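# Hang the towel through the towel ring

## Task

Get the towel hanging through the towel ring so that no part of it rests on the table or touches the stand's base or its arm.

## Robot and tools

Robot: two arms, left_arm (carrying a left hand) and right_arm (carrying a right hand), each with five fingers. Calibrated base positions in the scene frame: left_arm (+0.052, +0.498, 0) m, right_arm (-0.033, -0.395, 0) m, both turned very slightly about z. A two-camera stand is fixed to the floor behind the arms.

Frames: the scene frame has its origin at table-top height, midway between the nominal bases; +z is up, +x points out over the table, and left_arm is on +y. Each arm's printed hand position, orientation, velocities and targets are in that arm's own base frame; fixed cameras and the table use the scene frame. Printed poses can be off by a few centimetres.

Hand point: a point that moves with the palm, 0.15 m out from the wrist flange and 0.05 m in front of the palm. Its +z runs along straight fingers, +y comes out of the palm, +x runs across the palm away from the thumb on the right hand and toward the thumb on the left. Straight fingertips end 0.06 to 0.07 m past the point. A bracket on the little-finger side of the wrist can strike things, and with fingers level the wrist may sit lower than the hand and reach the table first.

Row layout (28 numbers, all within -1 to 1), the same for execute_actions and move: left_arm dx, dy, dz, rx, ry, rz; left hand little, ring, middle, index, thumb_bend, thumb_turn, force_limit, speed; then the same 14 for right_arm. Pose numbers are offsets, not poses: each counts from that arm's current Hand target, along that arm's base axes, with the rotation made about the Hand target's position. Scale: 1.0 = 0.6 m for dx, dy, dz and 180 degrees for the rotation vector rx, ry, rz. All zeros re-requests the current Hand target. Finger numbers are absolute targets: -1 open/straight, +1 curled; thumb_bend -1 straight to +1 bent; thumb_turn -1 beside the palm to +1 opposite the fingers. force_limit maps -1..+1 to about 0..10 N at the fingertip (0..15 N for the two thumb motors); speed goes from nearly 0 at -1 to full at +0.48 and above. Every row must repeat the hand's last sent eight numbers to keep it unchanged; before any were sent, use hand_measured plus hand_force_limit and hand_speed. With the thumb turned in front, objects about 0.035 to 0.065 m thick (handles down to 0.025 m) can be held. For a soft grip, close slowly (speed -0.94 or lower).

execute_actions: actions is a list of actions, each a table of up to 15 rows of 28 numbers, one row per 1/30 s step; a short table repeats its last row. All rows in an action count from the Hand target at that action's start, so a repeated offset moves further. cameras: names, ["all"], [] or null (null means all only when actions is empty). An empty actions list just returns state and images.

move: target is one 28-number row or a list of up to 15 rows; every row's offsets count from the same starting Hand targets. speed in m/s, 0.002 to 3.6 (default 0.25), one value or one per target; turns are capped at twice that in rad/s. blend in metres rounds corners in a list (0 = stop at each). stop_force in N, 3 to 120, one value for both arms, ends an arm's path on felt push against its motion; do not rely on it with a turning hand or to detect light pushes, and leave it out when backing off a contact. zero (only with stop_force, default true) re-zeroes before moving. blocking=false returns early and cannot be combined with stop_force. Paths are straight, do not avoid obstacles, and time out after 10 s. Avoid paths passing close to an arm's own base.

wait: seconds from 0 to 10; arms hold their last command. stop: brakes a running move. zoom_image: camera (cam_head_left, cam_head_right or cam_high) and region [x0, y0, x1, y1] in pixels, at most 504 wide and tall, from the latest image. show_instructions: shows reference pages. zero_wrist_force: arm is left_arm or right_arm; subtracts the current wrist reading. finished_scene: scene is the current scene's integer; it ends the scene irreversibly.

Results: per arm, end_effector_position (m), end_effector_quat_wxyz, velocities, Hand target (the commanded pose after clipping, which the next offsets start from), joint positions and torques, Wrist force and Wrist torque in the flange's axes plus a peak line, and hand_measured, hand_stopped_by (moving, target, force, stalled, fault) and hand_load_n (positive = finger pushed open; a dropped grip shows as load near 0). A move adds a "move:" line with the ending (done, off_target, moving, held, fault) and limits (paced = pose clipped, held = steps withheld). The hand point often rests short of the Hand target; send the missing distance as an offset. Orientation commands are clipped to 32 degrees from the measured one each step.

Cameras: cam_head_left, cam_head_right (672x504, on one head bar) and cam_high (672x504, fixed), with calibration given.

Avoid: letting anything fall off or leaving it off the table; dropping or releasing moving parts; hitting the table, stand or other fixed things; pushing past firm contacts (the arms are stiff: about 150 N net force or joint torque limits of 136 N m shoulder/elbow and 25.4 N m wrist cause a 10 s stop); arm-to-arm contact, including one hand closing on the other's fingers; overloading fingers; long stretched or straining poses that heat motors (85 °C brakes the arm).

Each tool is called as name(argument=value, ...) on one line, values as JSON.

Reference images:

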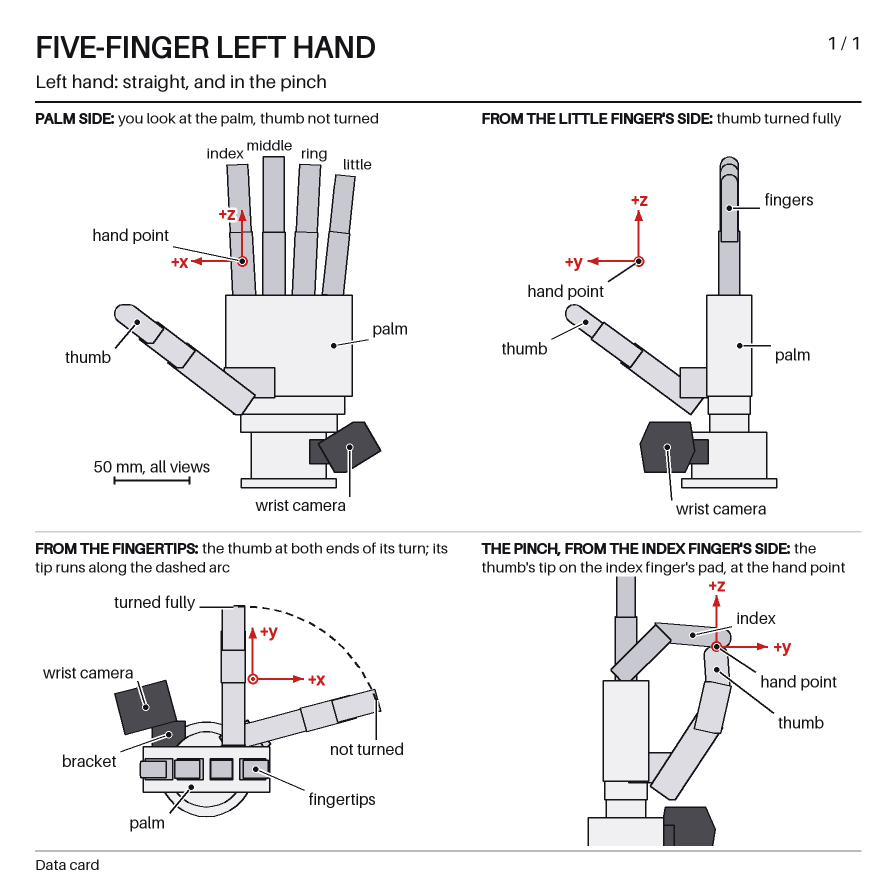

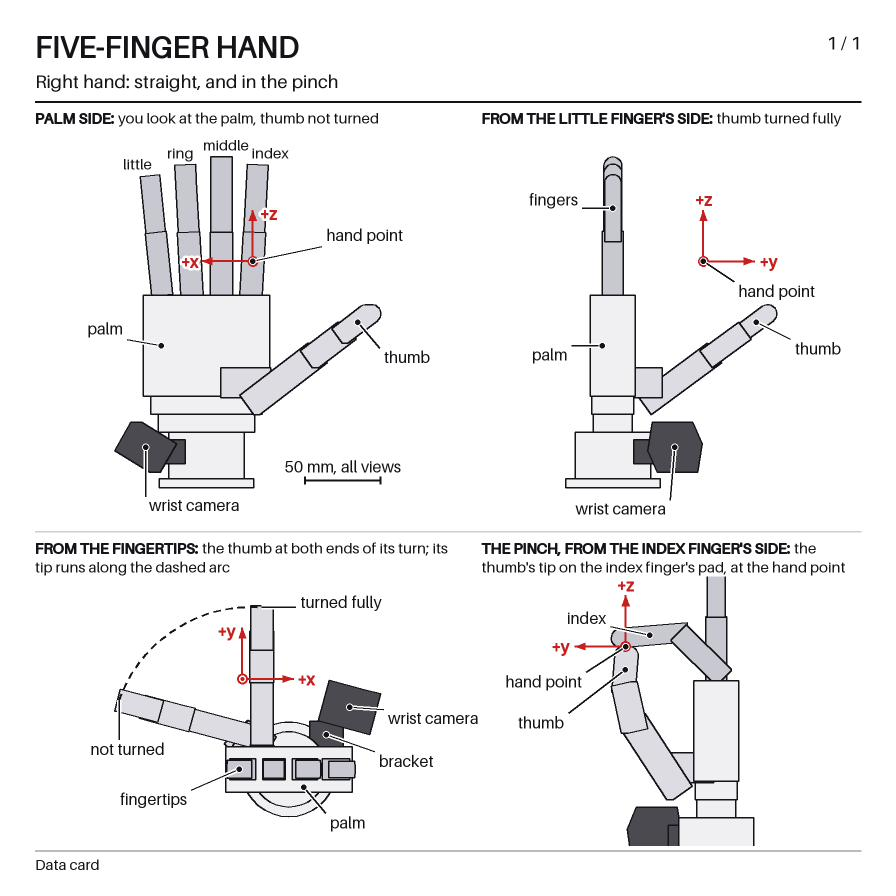

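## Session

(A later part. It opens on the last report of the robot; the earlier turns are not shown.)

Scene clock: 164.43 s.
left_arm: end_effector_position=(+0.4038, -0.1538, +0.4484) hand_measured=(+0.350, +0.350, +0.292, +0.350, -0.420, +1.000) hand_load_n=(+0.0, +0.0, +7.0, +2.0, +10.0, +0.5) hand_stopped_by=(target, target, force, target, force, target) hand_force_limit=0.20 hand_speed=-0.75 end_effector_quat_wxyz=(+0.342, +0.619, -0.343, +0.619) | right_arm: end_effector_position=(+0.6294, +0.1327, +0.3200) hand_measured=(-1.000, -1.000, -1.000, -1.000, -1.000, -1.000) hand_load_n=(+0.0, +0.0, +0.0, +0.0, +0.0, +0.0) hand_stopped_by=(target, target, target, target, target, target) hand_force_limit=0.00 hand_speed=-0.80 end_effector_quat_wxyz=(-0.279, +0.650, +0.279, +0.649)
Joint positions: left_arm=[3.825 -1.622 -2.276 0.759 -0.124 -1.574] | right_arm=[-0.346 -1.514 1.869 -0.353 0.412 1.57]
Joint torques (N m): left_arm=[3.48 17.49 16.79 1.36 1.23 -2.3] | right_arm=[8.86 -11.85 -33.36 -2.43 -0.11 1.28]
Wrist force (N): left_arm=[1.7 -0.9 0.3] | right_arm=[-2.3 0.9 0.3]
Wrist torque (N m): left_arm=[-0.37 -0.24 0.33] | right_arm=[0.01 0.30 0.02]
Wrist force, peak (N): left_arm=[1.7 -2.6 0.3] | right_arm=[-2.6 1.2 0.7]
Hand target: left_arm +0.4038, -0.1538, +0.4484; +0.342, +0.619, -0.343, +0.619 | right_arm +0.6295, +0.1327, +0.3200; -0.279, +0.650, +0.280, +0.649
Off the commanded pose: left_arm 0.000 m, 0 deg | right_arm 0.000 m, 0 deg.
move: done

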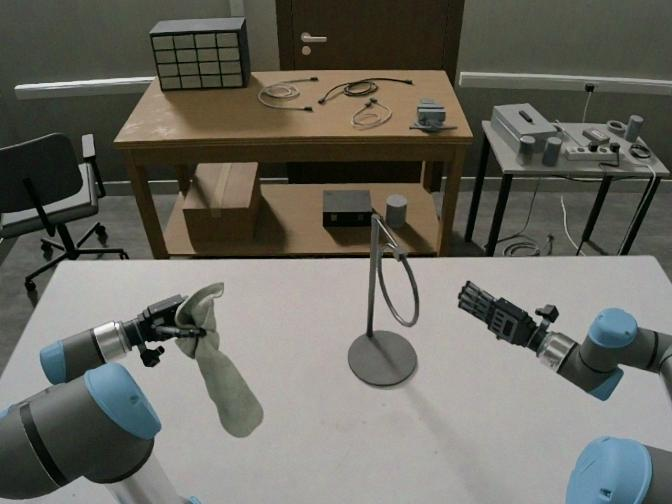

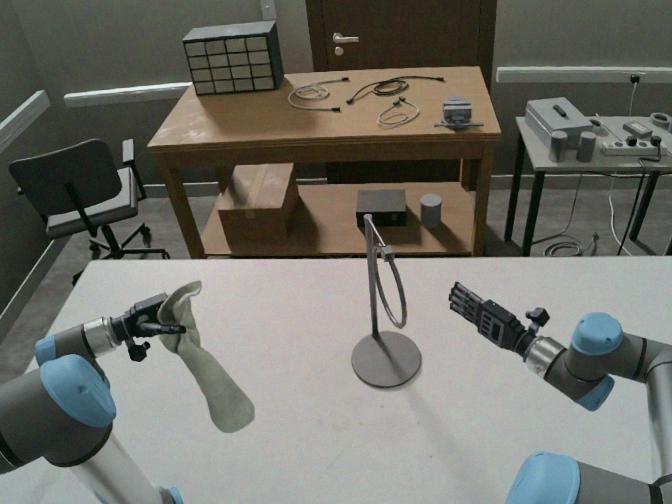

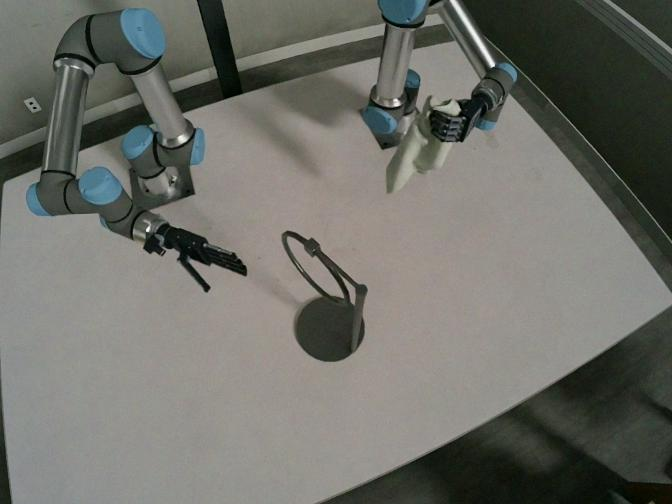

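move(target=[0.162,-0.328,0.2533,0,0,0.3167,0.35,0.35,0.35,0.35,-0.1,1,0.2,-0.75,0.1657,0.1915,-0.0367,0,0,0.3167,-0.5,-0.5,-0.5,-0.5,0,1,0,-0.5], speed=0.25, cameras=["all"])

zoom_image(camera="cam_head_left", region=[210, 150, 470, 400])

zoom_image(camera="cam_head_right", region=[210, 150, 470, 400])

zoom_image(camera="cam_high", region=[200, 120, 480, 380])

Scene clock: 179.10 s.
left_arm: end_effector_position=(+0.5010, -0.3505, +0.6003) hand_measured=(+0.350, +0.350, +0.292, +0.350, -0.420, +1.000) hand_load_n=(+0.0, +0.0, +7.0, +2.5, +10.0, +0.0) hand_stopped_by=(target, target, force, target, force, target) hand_force_limit=0.20 hand_speed=-0.75 end_effector_quat_wxyz=(+0.006, +0.707, -0.006, +0.707) | right_arm: end_effector_position=(+0.7289, +0.2477, +0.2979) hand_measured=(-0.500, -0.500, -0.500, -0.500, +0.000, +1.000) hand_load_n=(+0.0, +0.0, +0.0, +0.0, +0.0, +0.0) hand_stopped_by=(target, target, target, target, target, target) hand_force_limit=0.00 hand_speed=-0.50 end_effector_quat_wxyz=(+0.555, -0.438, -0.556, -0.437)
Joint positions: left_arm=[2.649 -1.53 -1.915 0.303 2.047 -1.57] | right_arm=[-0.197 -0.702 0.723 -0.022 -0.434 1.571]
Joint torques (N m): left_arm=[-5.43 10.84 28.55 1.67 1.31 -1.76] | right_arm=[-8.9 -49.75 -34.4 0.01 0.22 1.22]
Wrist force (N): left_arm=[1.7 -0.4 -0.1] | right_arm=[-1.6 1.5 0.4]
Wrist torque (N m): left_arm=[-0.22 -0.30 0.27] | right_arm=[0.18 0.21 0.04]
Wrist force, peak (N): left_arm=[2.0 -1.2 0.4] | right_arm=[-1.8 2.5 0.6]
Hand target: left_arm +0.5010, -0.3506, +0.6003; +0.006, +0.707, -0.006, +0.707 | right_arm +0.7289, +0.2476, +0.2980; +0.555, -0.438, -0.556, -0.437
Off the commanded pose: left_arm 0.000 m, 0 deg | right_arm 0.000 m, 0 deg.
move: done

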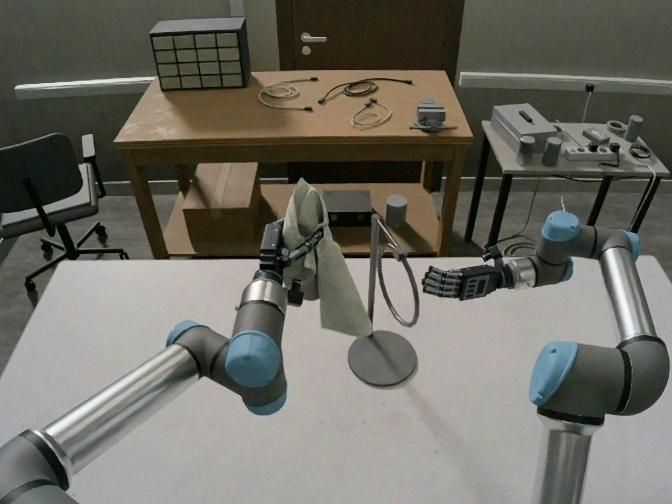

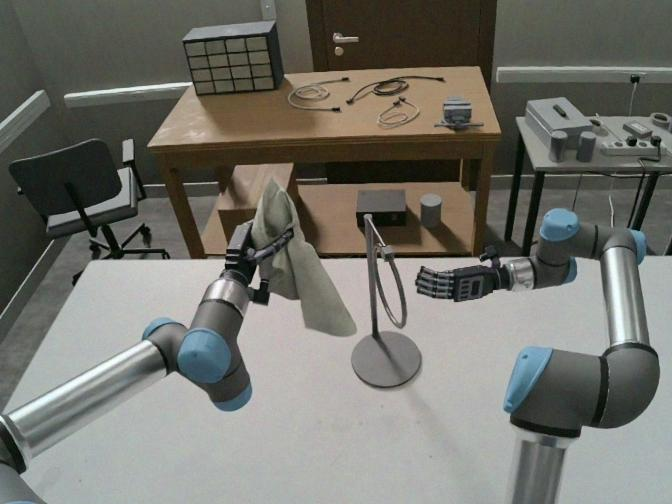

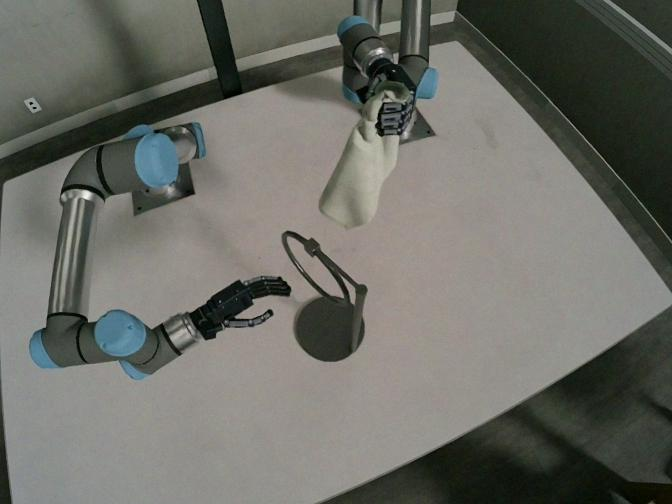

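Scaled by 1.938 from the camera's 672x504 image, which has a finer 960x720 frame.

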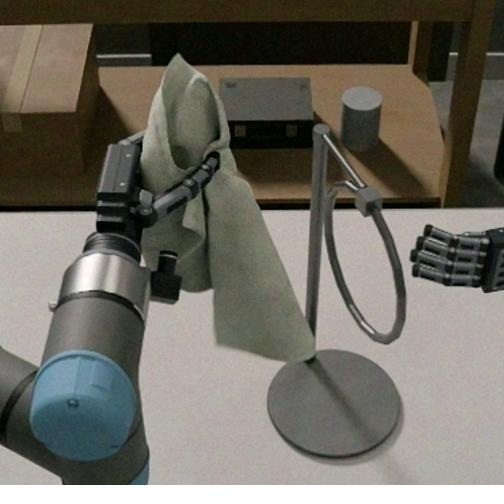

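Scaled by 1.938 from the camera's 672x504 image, which has a finer 960x720 frame.

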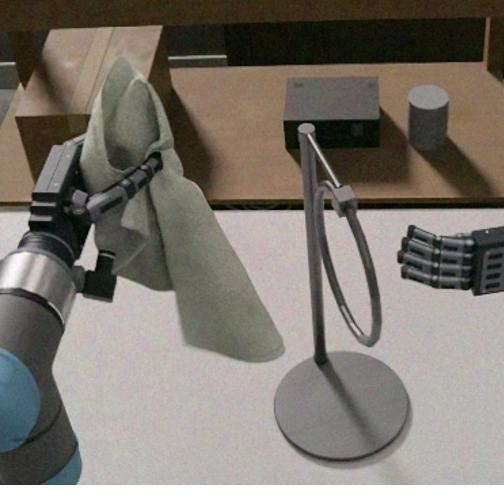

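Scaled by 1.800 from the camera's 672x504 image, which has a finer 960x720 frame.

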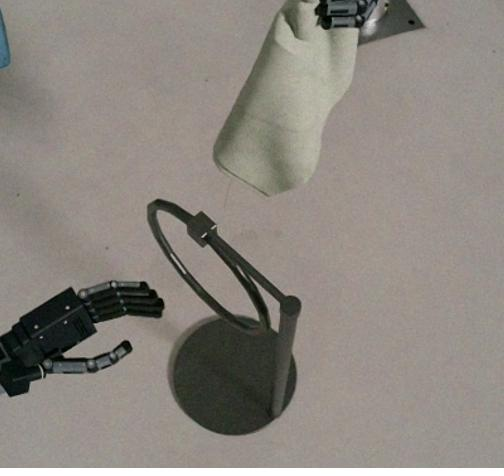

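move(target=[0.2433,0.1923,-0.0667,0,0,0,0.35,0.35,0.35,0.35,-0.1,1,0.2,-0.75,-0.0392,0.1622,0,0,0,0,-0.5,-0.5,-0.5,-0.5,0,1,0,-0.5], speed=0.12, cameras=["all"])

zoom_image(camera="cam_head_left", region=[340, 210, 470, 340])

zoom_image(camera="cam_head_right", region=[340, 210, 470, 340])

zoom_image(camera="cam_high", region=[200, 190, 400, 390])

Scene clock: 203.90 s.
left_arm: end_effector_position=(+0.6470, -0.2352, +0.5604) hand_measured=(+0.350, +0.350, +0.292, +0.350, -0.420, +1.000) hand_load_n=(+0.0, +0.0, +7.0, +2.0, +10.0, +0.0) hand_stopped_by=(target, target, force, target, force, target) hand_force_limit=0.20 hand_speed=-0.75 end_effector_quat_wxyz=(+0.006, +0.707, -0.006, +0.707) | right_arm: end_effector_position=(+0.7053, +0.3450, +0.2981) hand_measured=(-0.500, -0.500, -0.500, -0.500, +0.000, +1.000) hand_load_n=(+0.0, +0.0, +0.0, +0.0, +0.0, +0.0) hand_stopped_by=(target, target, target, target, target, target) hand_force_limit=0.00 hand_speed=-0.50 end_effector_quat_wxyz=(+0.555, -0.438, -0.556, -0.438)
Joint positions: left_arm=[3.049 -1.692 -1.854 0.405 1.647 -1.57] | right_arm=[-0.065 -0.764 0.835 -0.073 -0.302 1.572]
Joint torques (N m): left_arm=[3.36 23.55 13.51 0.12 0.17 0.34] | right_arm=[-8.33 -41.09 -31.59 0.49 -1.42 1.23]
Wrist force (N): left_arm=[1.8 -1.1 0.1] | right_arm=[-1.8 1.5 0.0]
Wrist torque (N m): left_arm=[-0.38 -0.29 0.31] | right_arm=[0.21 0.25 -0.02]
Wrist force, peak (N): left_arm=[1.4 -1.9 1.2] | right_arm=[-2.1 1.5 0.6]
Hand target: left_arm +0.6470, -0.2352, +0.5603; +0.006, +0.707, -0.006, +0.707 | right_arm +0.7054, +0.3449, +0.2980; +0.555, -0.438, -0.556, -0.437
Off the commanded pose: left_arm 0.000 m, 0 deg | right_arm 0.000 m, 0 deg.
move: done

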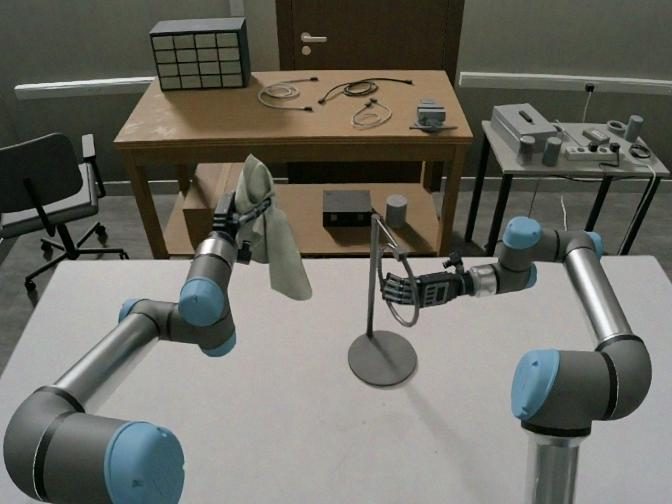

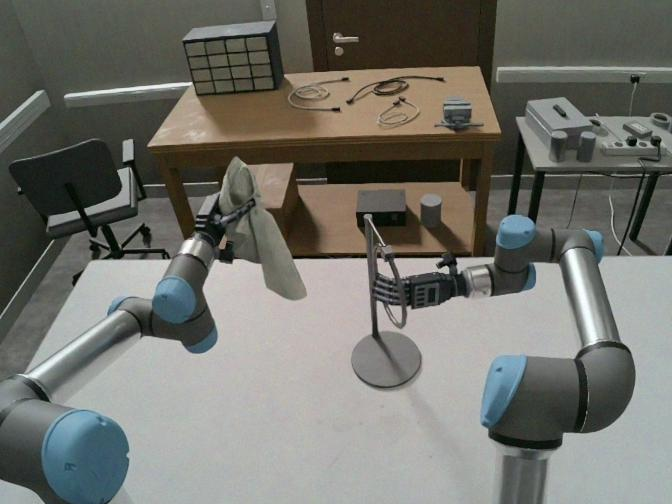

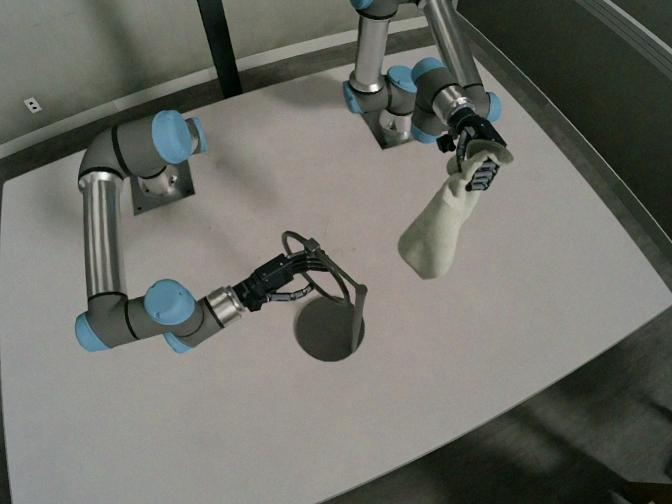

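Scaled by 3.877 from the camera's 672x504 image, which has a finer 960x720 frame.

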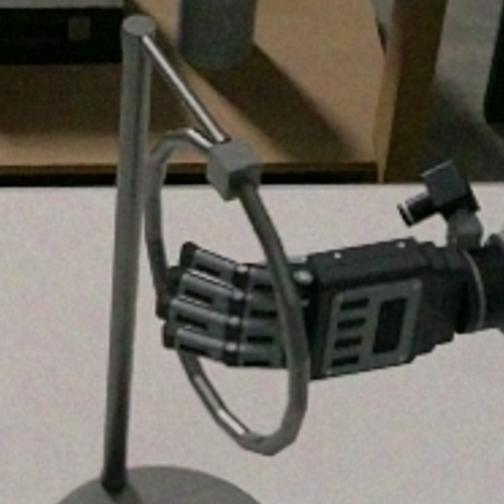

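Scaled by 3.877 from the camera's 672x504 image, which has a finer 960x720 frame.

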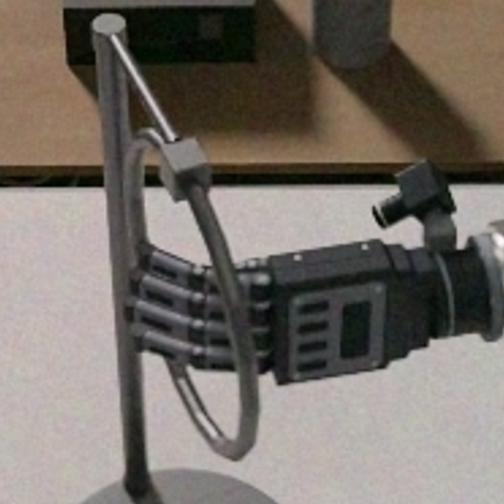

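Scaled by 2.520 from the camera's 672x504 image, which has a finer 960x720 frame.

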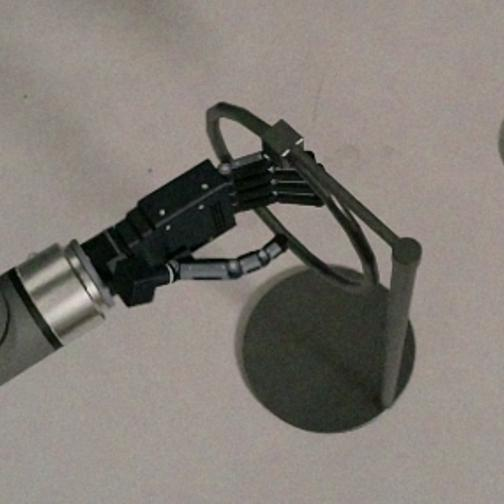

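move(target=[[0,0,0,0,0,0,0.35,0.35,0.35,0.35,-0.1,1,0.2,-0.75,-0.0353,0.146,0.0067,0,0,0,-0.5,-0.5,-0.5,-0.5,0,1,0,-0.5],[0,0,0,0,0,0,0.35,0.35,0.35,0.35,-0.1,1,0.2,-0.75,-0.0353,0.146,0.0067,0,0,0,-0.95,-0.95,-0.95,-0.95,-0.95,1,0,-0.3]], speed=0.08, cameras=["all"])

zoom_image(camera="cam_head_left", region=[240, 140, 470, 360])

zoom_image(camera="cam_head_right", region=[240, 140, 470, 360])

zoom_image(camera="cam_high", region=[220, 120, 520, 380])

Scene clock: 214.53 s.
left_arm: end_effector_position=(+0.6470, -0.2352, +0.5603) hand_measured=(+0.350, +0.350, +0.292, +0.350, -0.420, +1.000) hand_load_n=(+0.0, +0.0, +7.0, +2.5, +10.0, +0.0) hand_stopped_by=(target, target, force, target, force, target) hand_force_limit=0.20 hand_speed=-0.75 end_effector_quat_wxyz=(+0.006, +0.707, -0.006, +0.707) | right_arm: end_effector_position=(+0.6842, +0.4325, +0.3020) hand_measured=(-0.950, -0.950, -0.950, -0.950, -0.950, +1.000) hand_load_n=(+0.0, +0.0, +0.0, +0.0, +0.0, +0.0) hand_stopped_by=(target, target, target, target, target, target) hand_force_limit=0.00 hand_speed=-0.30 end_effector_quat_wxyz=(+0.555, -0.438, -0.556, -0.437)
Joint positions: left_arm=[3.049 -1.692 -1.854 0.405 1.647 -1.57] | right_arm=[0.061 -0.78 0.853 -0.076 -0.176 1.573]
Joint torques (N m): left_arm=[5.83 17.73 12.59 0.58 -1.57 0.32] | right_arm=[-9.78 -38.5 -33.53 2.06 1.18 -0.34]
Wrist force (N): left_arm=[1.8 -0.9 -0.1] | right_arm=[-1.9 1.8 0.1]
Wrist torque (N m): left_arm=[-0.34 -0.29 0.31] | right_arm=[0.26 0.27 0.01]
Wrist force, peak (N): left_arm=[1.9 -1.3 0.3] | right_arm=[-1.9 2.0 0.2]
Hand target: left_arm +0.6470, -0.2352, +0.5603; +0.006, +0.707, -0.006, +0.707 | right_arm +0.6842, +0.4325, +0.3020; +0.555, -0.438, -0.556, -0.437
Off the commanded pose: left_arm 0.000 m, 0 deg | right_arm 0.000 m, 0 deg.
move: done

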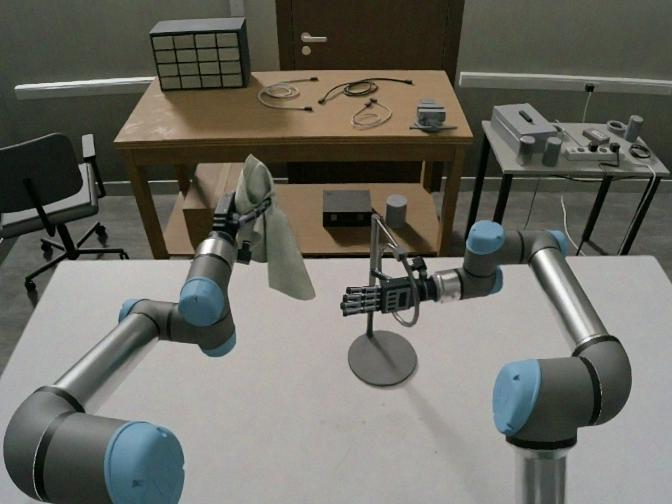

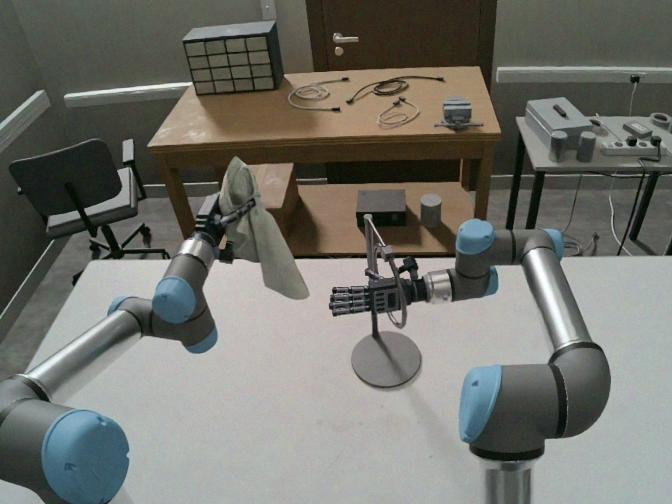

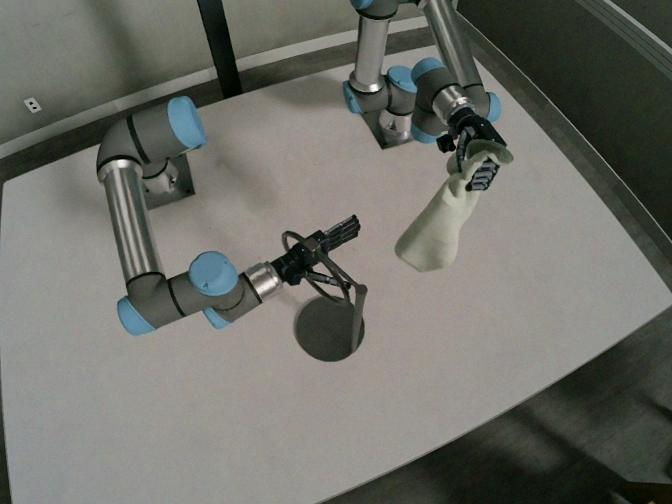

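Scaled by 2.191 from the camera's 672x504 image, which has a finer 960x720 frame.

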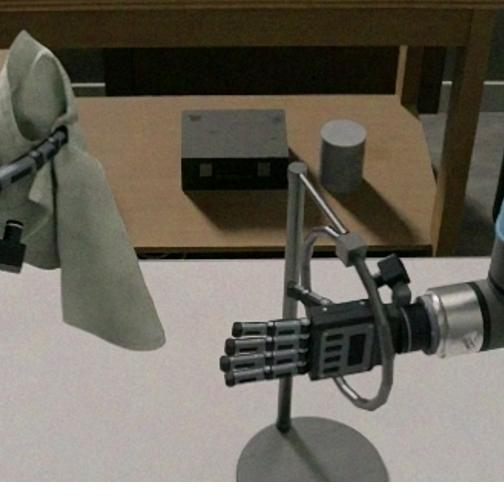

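Scaled by 2.191 from the camera's 672x504 image, which has a finer 960x720 frame.

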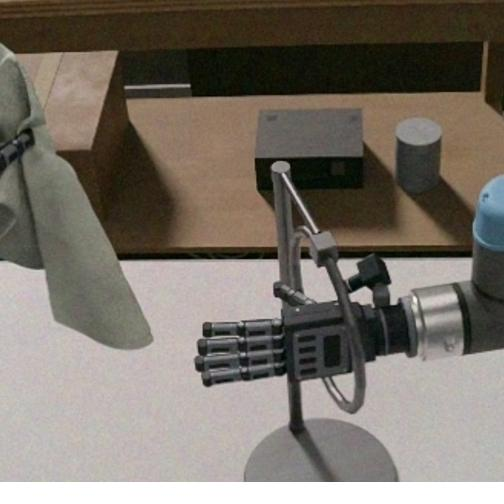

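Scaled by 1.680 from the camera's 672x504 image, which has a finer 960x720 frame.

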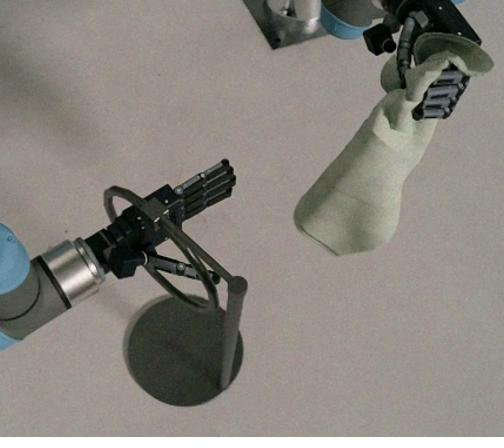

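move(target=[-0.0105,-0.2657,-0.0633,0,0,0,0.35,0.35,0.35,0.35,-0.1,1,0.2,-0.75,0,0,0,0,0,0,-0.95,-0.95,-0.95,-0.95,-0.95,1,0,-0.3], speed=0.08, cameras=["all"])

zoom_image(camera="cam_head_left", region=[280, 160, 450, 330])

zoom_image(camera="cam_head_right", region=[280, 160, 450, 330])

zoom_image(camera="cam_high", region=[260, 140, 460, 340])

Scene clock: 231.00 s.
left_arm: end_effector_position=(+0.6407, -0.3946, +0.5224) hand_measured=(+0.350, +0.350, +0.292, +0.350, -0.420, +1.000) hand_load_n=(+0.0, +0.0, +7.0, +2.0, +10.0, +0.0) hand_stopped_by=(target, target, force, target, force, target) hand_force_limit=0.20 hand_speed=-0.75 end_effector_quat_wxyz=(+0.006, +0.707, -0.006, +0.707) | right_arm: end_effector_position=(+0.6842, +0.4325, +0.3020) hand_measured=(-0.950, -0.950, -0.950, -0.950, -0.950, +1.000) hand_load_n=(+0.0, +0.0, +0.0, +0.0, +0.0, +0.5) hand_stopped_by=(target, target, target, target, target, target) hand_force_limit=0.00 hand_speed=-0.30 end_effector_quat_wxyz=(+0.555, -0.438, -0.556, -0.437)
Joint positions: left_arm=[2.704 -1.911 -1.683 0.452 1.992 -1.57] | right_arm=[0.061 -0.78 0.853 -0.076 -0.176 1.573]
Joint torques (N m): left_arm=[4.83 38.7 11.85 0.93 -1.64 -1.9] | right_arm=[-8.95 -38.49 -32.85 -2.24 1.24 -0.37]
Wrist force (N): left_arm=[1.4 -1.2 0.4] | right_arm=[-1.7 1.7 0.1]
Wrist torque (N m): left_arm=[-0.41 -0.17 0.26] | right_arm=[0.24 0.25 0.01]
Wrist force, peak (N): left_arm=[2.3 -1.8 0.0] | right_arm=[-1.8 2.3 0.1]
Hand target: left_arm +0.6407, -0.3946, +0.5223; +0.006, +0.707, -0.006, +0.707 | right_arm +0.6842, +0.4325, +0.3020; +0.555, -0.438, -0.556, -0.437
Off the commanded pose: left_arm 0.000 m, 0 deg | right_arm 0.000 m, 0 deg.
move: done

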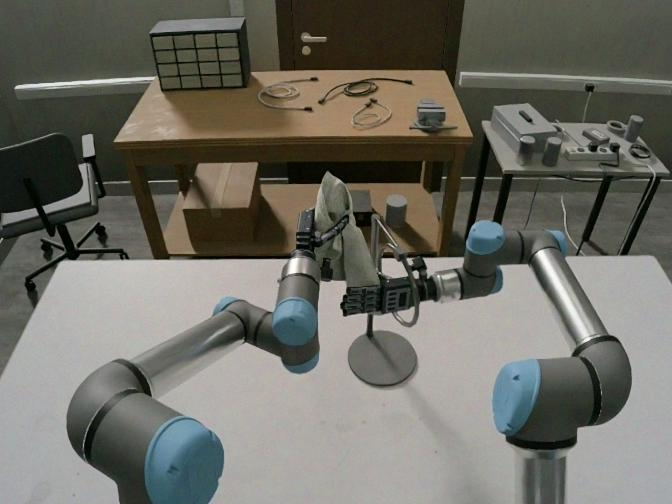

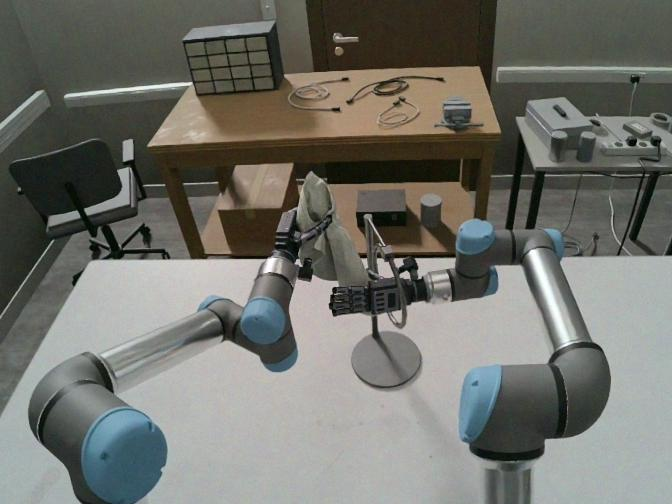

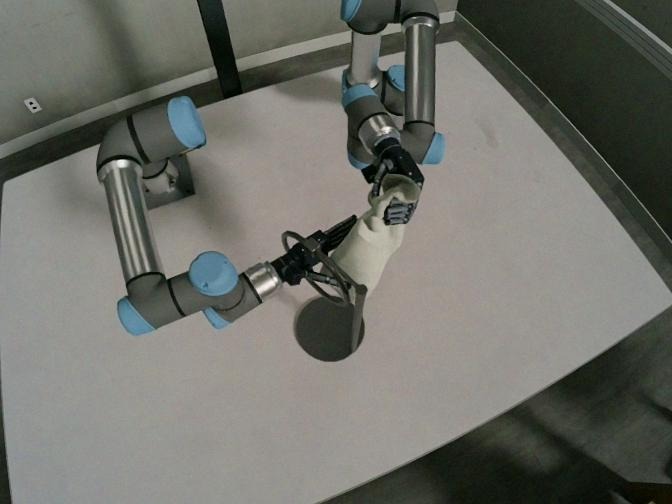

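Scaled by 2.965 from the camera's 672x504 image, which has a finer 960x720 frame.

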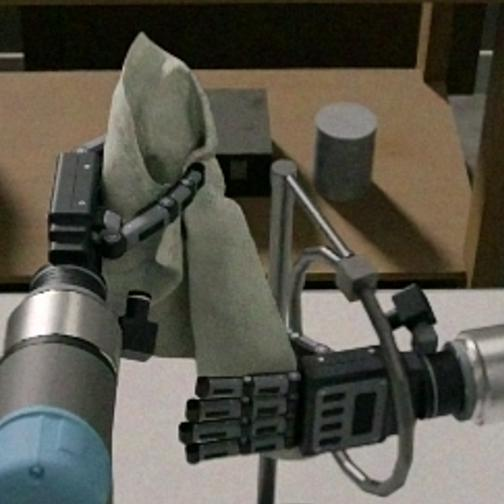

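Scaled by 2.965 from the camera's 672x504 image, which has a finer 960x720 frame.

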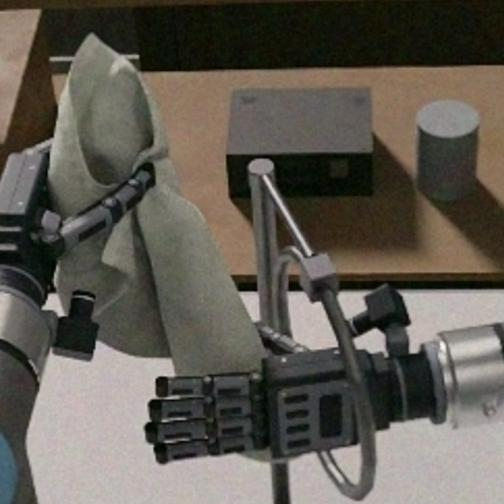

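Scaled by 2.520 from the camera's 672x504 image, which has a finer 960x720 frame.

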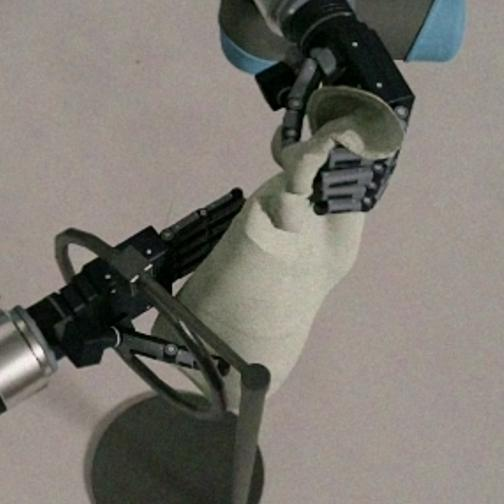

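move(target=[0,0,0,0,0,0,0.35,0.35,0.35,0.35,-0.1,1,0.2,-0.75,0,0,0,0,0,0,0.35,0.35,0.35,0.35,0,1,0.2,-0.75], speed=0.08, cameras=["all"])

zoom_image(camera="cam_head_left", region=[280, 160, 450, 330])

zoom_image(camera="cam_head_right", region=[280, 160, 450, 330])

zoom_image(camera="cam_high", region=[260, 180, 420, 340])

Scene clock: 240.47 s.
left_arm: end_effector_position=(+0.6407, -0.3946, +0.5223) hand_measured=(+0.350, +0.350, +0.292, +0.350, -0.420, +1.000) hand_load_n=(+0.0, +0.0, +7.0, +2.0, +10.0, +0.5) hand_stopped_by=(target, target, force, target, force, target) hand_force_limit=0.20 hand_speed=-0.75 end_effector_quat_wxyz=(+0.006, +0.707, -0.006, +0.707) | right_arm: end_effector_position=(+0.6842, +0.4325, +0.3020) hand_measured=(+0.350, +0.350, +0.246, +0.292, -0.330, +1.000) hand_load_n=(+0.0, +0.5, +9.5, +6.5, +11.5, +0.5) hand_stopped_by=(target, target, force, force, force, target) hand_force_limit=0.20 hand_speed=-0.75 end_effector_quat_wxyz=(+0.555, -0.438, -0.556, -0.437)
Joint positions: left_arm=[2.704 -1.911 -1.683 0.452 1.992 -1.57] | right_arm=[0.061 -0.78 0.853 -0.076 -0.176 1.573]
Joint torques (N m): left_arm=[-0.31 29.21 12.17 0.69 0.12 -2.01] | right_arm=[-9.55 -40.14 -33.08 -1.96 1.41 -0.07]
Wrist force (N): left_arm=[1.0 -0.9 0.6] | right_arm=[-1.6 1.6 0.2]
Wrist torque (N m): left_arm=[-0.40 -0.14 0.24] | right_arm=[0.24 0.26 0.01]
Wrist force, peak (N): left_arm=[1.7 -1.2 0.4] | right_arm=[-2.0 2.0 0.1]
Hand target: left_arm +0.6407, -0.3946, +0.5223; +0.006, +0.707, -0.006, +0.707 | right_arm +0.6842, +0.4325, +0.3020; +0.555, -0.438, -0.556, -0.437
Off the commanded pose: left_arm 0.000 m, 0 deg | right_arm 0.000 m, 0 deg.
move: done

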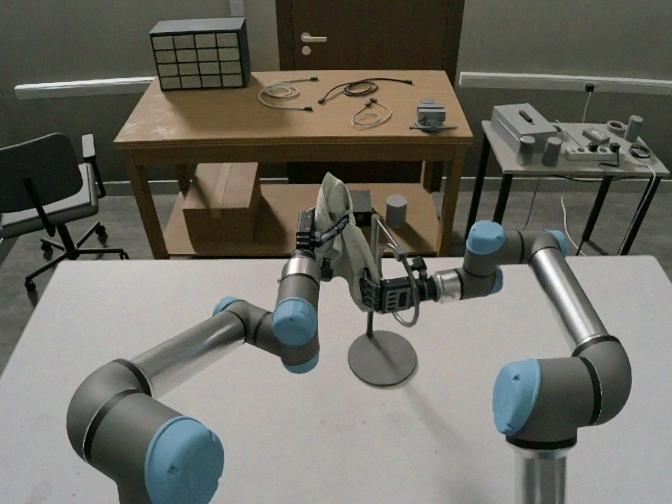

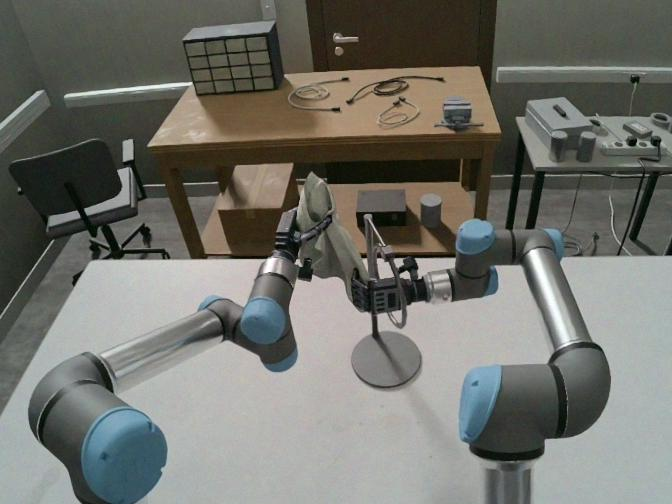

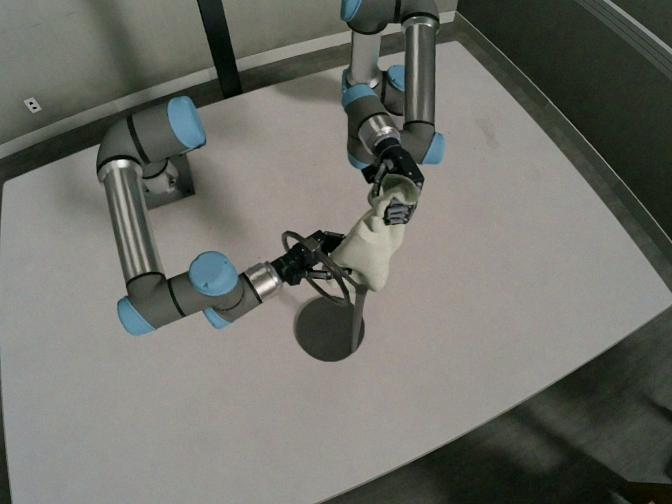

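Scaled by 2.965 from the camera's 672x504 image, which has a finer 960x720 frame.

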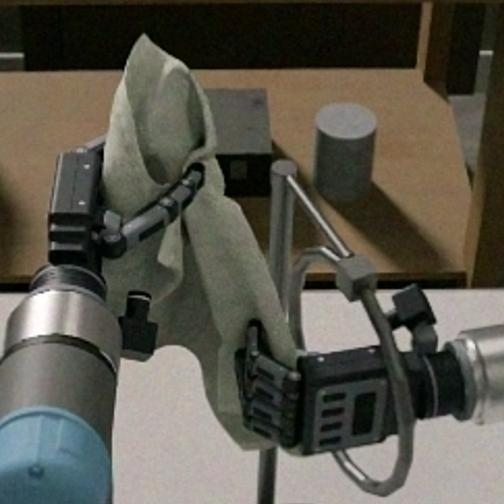

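Scaled by 2.965 from the camera's 672x504 image, which has a finer 960x720 frame.

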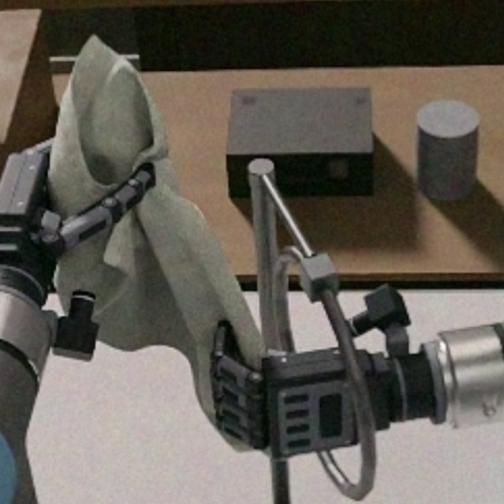

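Scaled by 3.150 from the camera's 672x504 image, which has a finer 960x720 frame.

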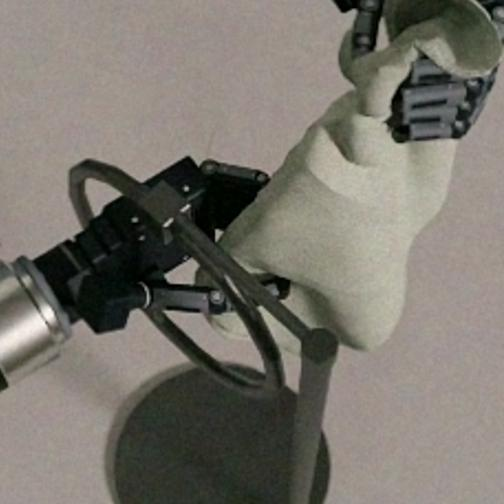

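move(target=[[-0.0311,-0.0258,-0.0813,0,0,0,0.35,0.35,0.35,0.35,-0.1,1,0.2,-0.75,0.0312,-0.1294,0,0,0,0,0.35,0.35,0.35,0.35,0,1,0.2,-0.75],[-0.0778,-0.0645,-0.2033,0,0,0,0.35,0.35,0.35,0.35,-0.1,1,0.2,-0.75,0.0567,-0.2353,0,0,0,0,0.35,0.35,0.35,0.35,0,1,0.2,-0.75]], speed=0.07, blend=[0.02,0], cameras=["all"])

zoom_image(camera="cam_head_left", region=[280, 190, 480, 370])

zoom_image(camera="cam_head_right", region=[280, 190, 480, 370])

zoom_image(camera="cam_high", region=[240, 180, 420, 360])

Scene clock: 260.93 s.
left_arm: end_effector_position=(+0.5940, -0.4333, +0.4003) hand_measured=(+0.350, +0.350, +0.292, +0.350, -0.420, +1.000) hand_load_n=(+0.0, +0.0, +6.5, +1.0, +12.5, +2.0) hand_stopped_by=(target, target, force, target, force, target) hand_force_limit=0.20 hand_speed=-0.75 end_effector_quat_wxyz=(+0.006, +0.707, -0.006, +0.707) | right_arm: end_effector_position=(+0.7183, +0.2913, +0.3019) hand_measured=(+0.350, +0.350, +0.246, +0.292, -0.330, +1.000) hand_load_n=(+5.5, +1.0, +10.0, +6.0, +11.5, +0.5) hand_stopped_by=(target, target, force, force, force, target) hand_force_limit=0.20 hand_speed=-0.75 end_effector_quat_wxyz=(+0.555, -0.438, -0.556, -0.437)
Joint positions: left_arm=[2.589 -2.061 -1.831 0.75 2.107 -1.571] | right_arm=[-0.139 -0.737 0.777 -0.041 -0.376 1.572]
Joint torques (N m): left_arm=[8.3 41.44 21.82 0.32 -0.84 -0.33] | right_arm=[3.2 -64.17 -9.86 -0.6 2.93 -1.2]
Wrist force (N): left_arm=[2.1 4.9 2.8] | right_arm=[-1.8 -0.6 6.2]
Wrist torque (N m): left_arm=[-0.10 -0.18 0.04] | right_arm=[0.12 -0.20 0.03]
Wrist force, peak (N): left_arm=[1.4 5.2 2.8] | right_arm=[-2.4 -0.3 6.5]
Hand target: left_arm +0.5940, -0.4333, +0.4004; +0.006, +0.707, -0.006, +0.707 | right_arm +0.7182, +0.2913, +0.3020; +0.555, -0.438, -0.556, -0.437
Off the commanded pose: left_arm 0.000 m, 0 deg | right_arm 0.000 m, 0 deg.
move: done

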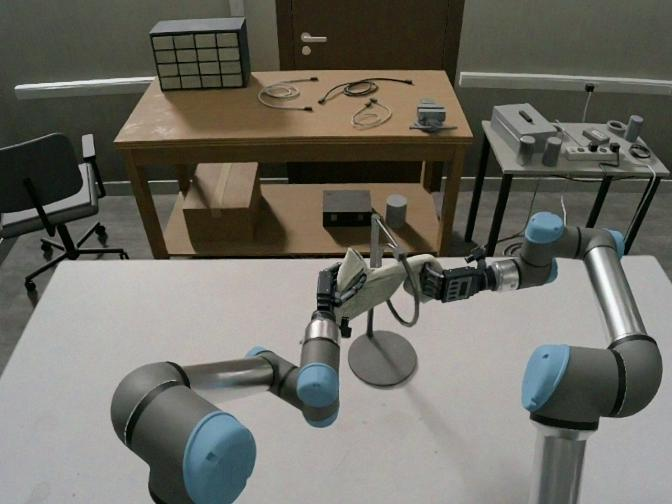

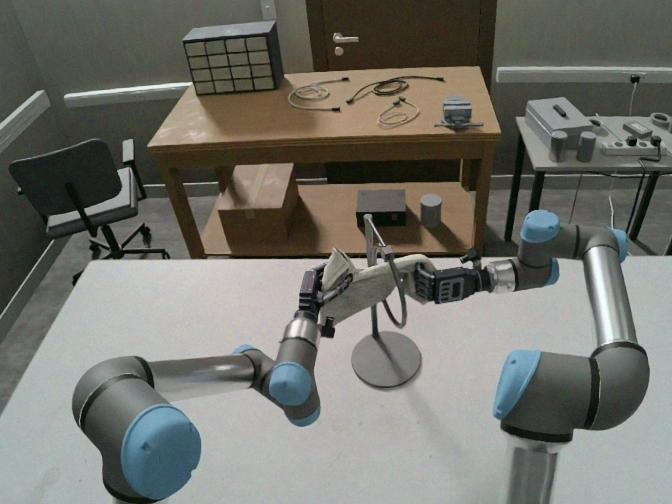

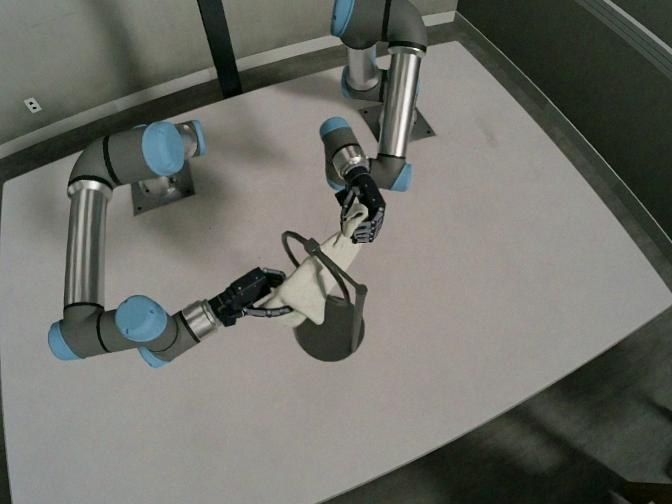

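Scaled by 2.520 from the camera's 672x504 image, which has a finer 960x720 frame.

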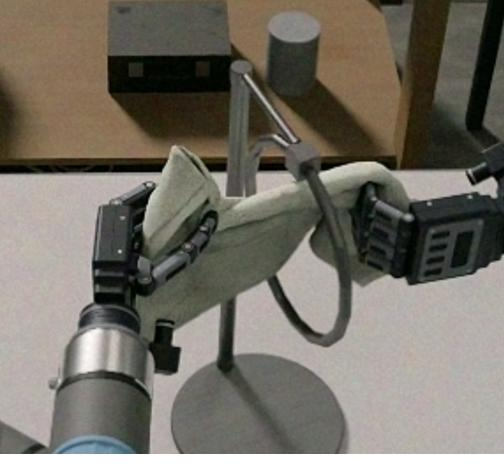

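Scaled by 2.520 from the camera's 672x504 image, which has a finer 960x720 frame.

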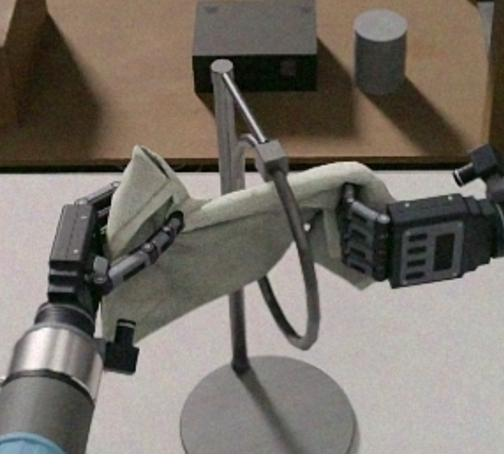

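Scaled by 2.800 from the camera's 672x504 image, which has a finer 960x720 frame.

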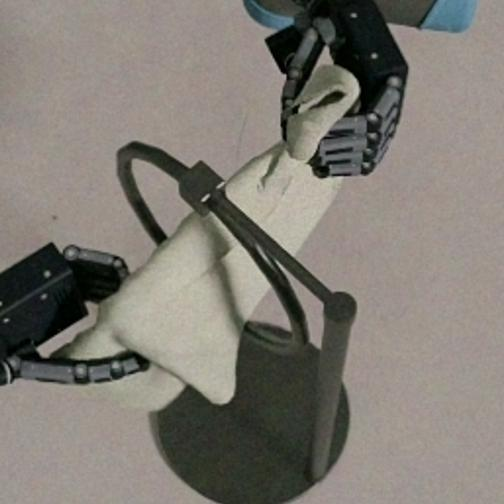

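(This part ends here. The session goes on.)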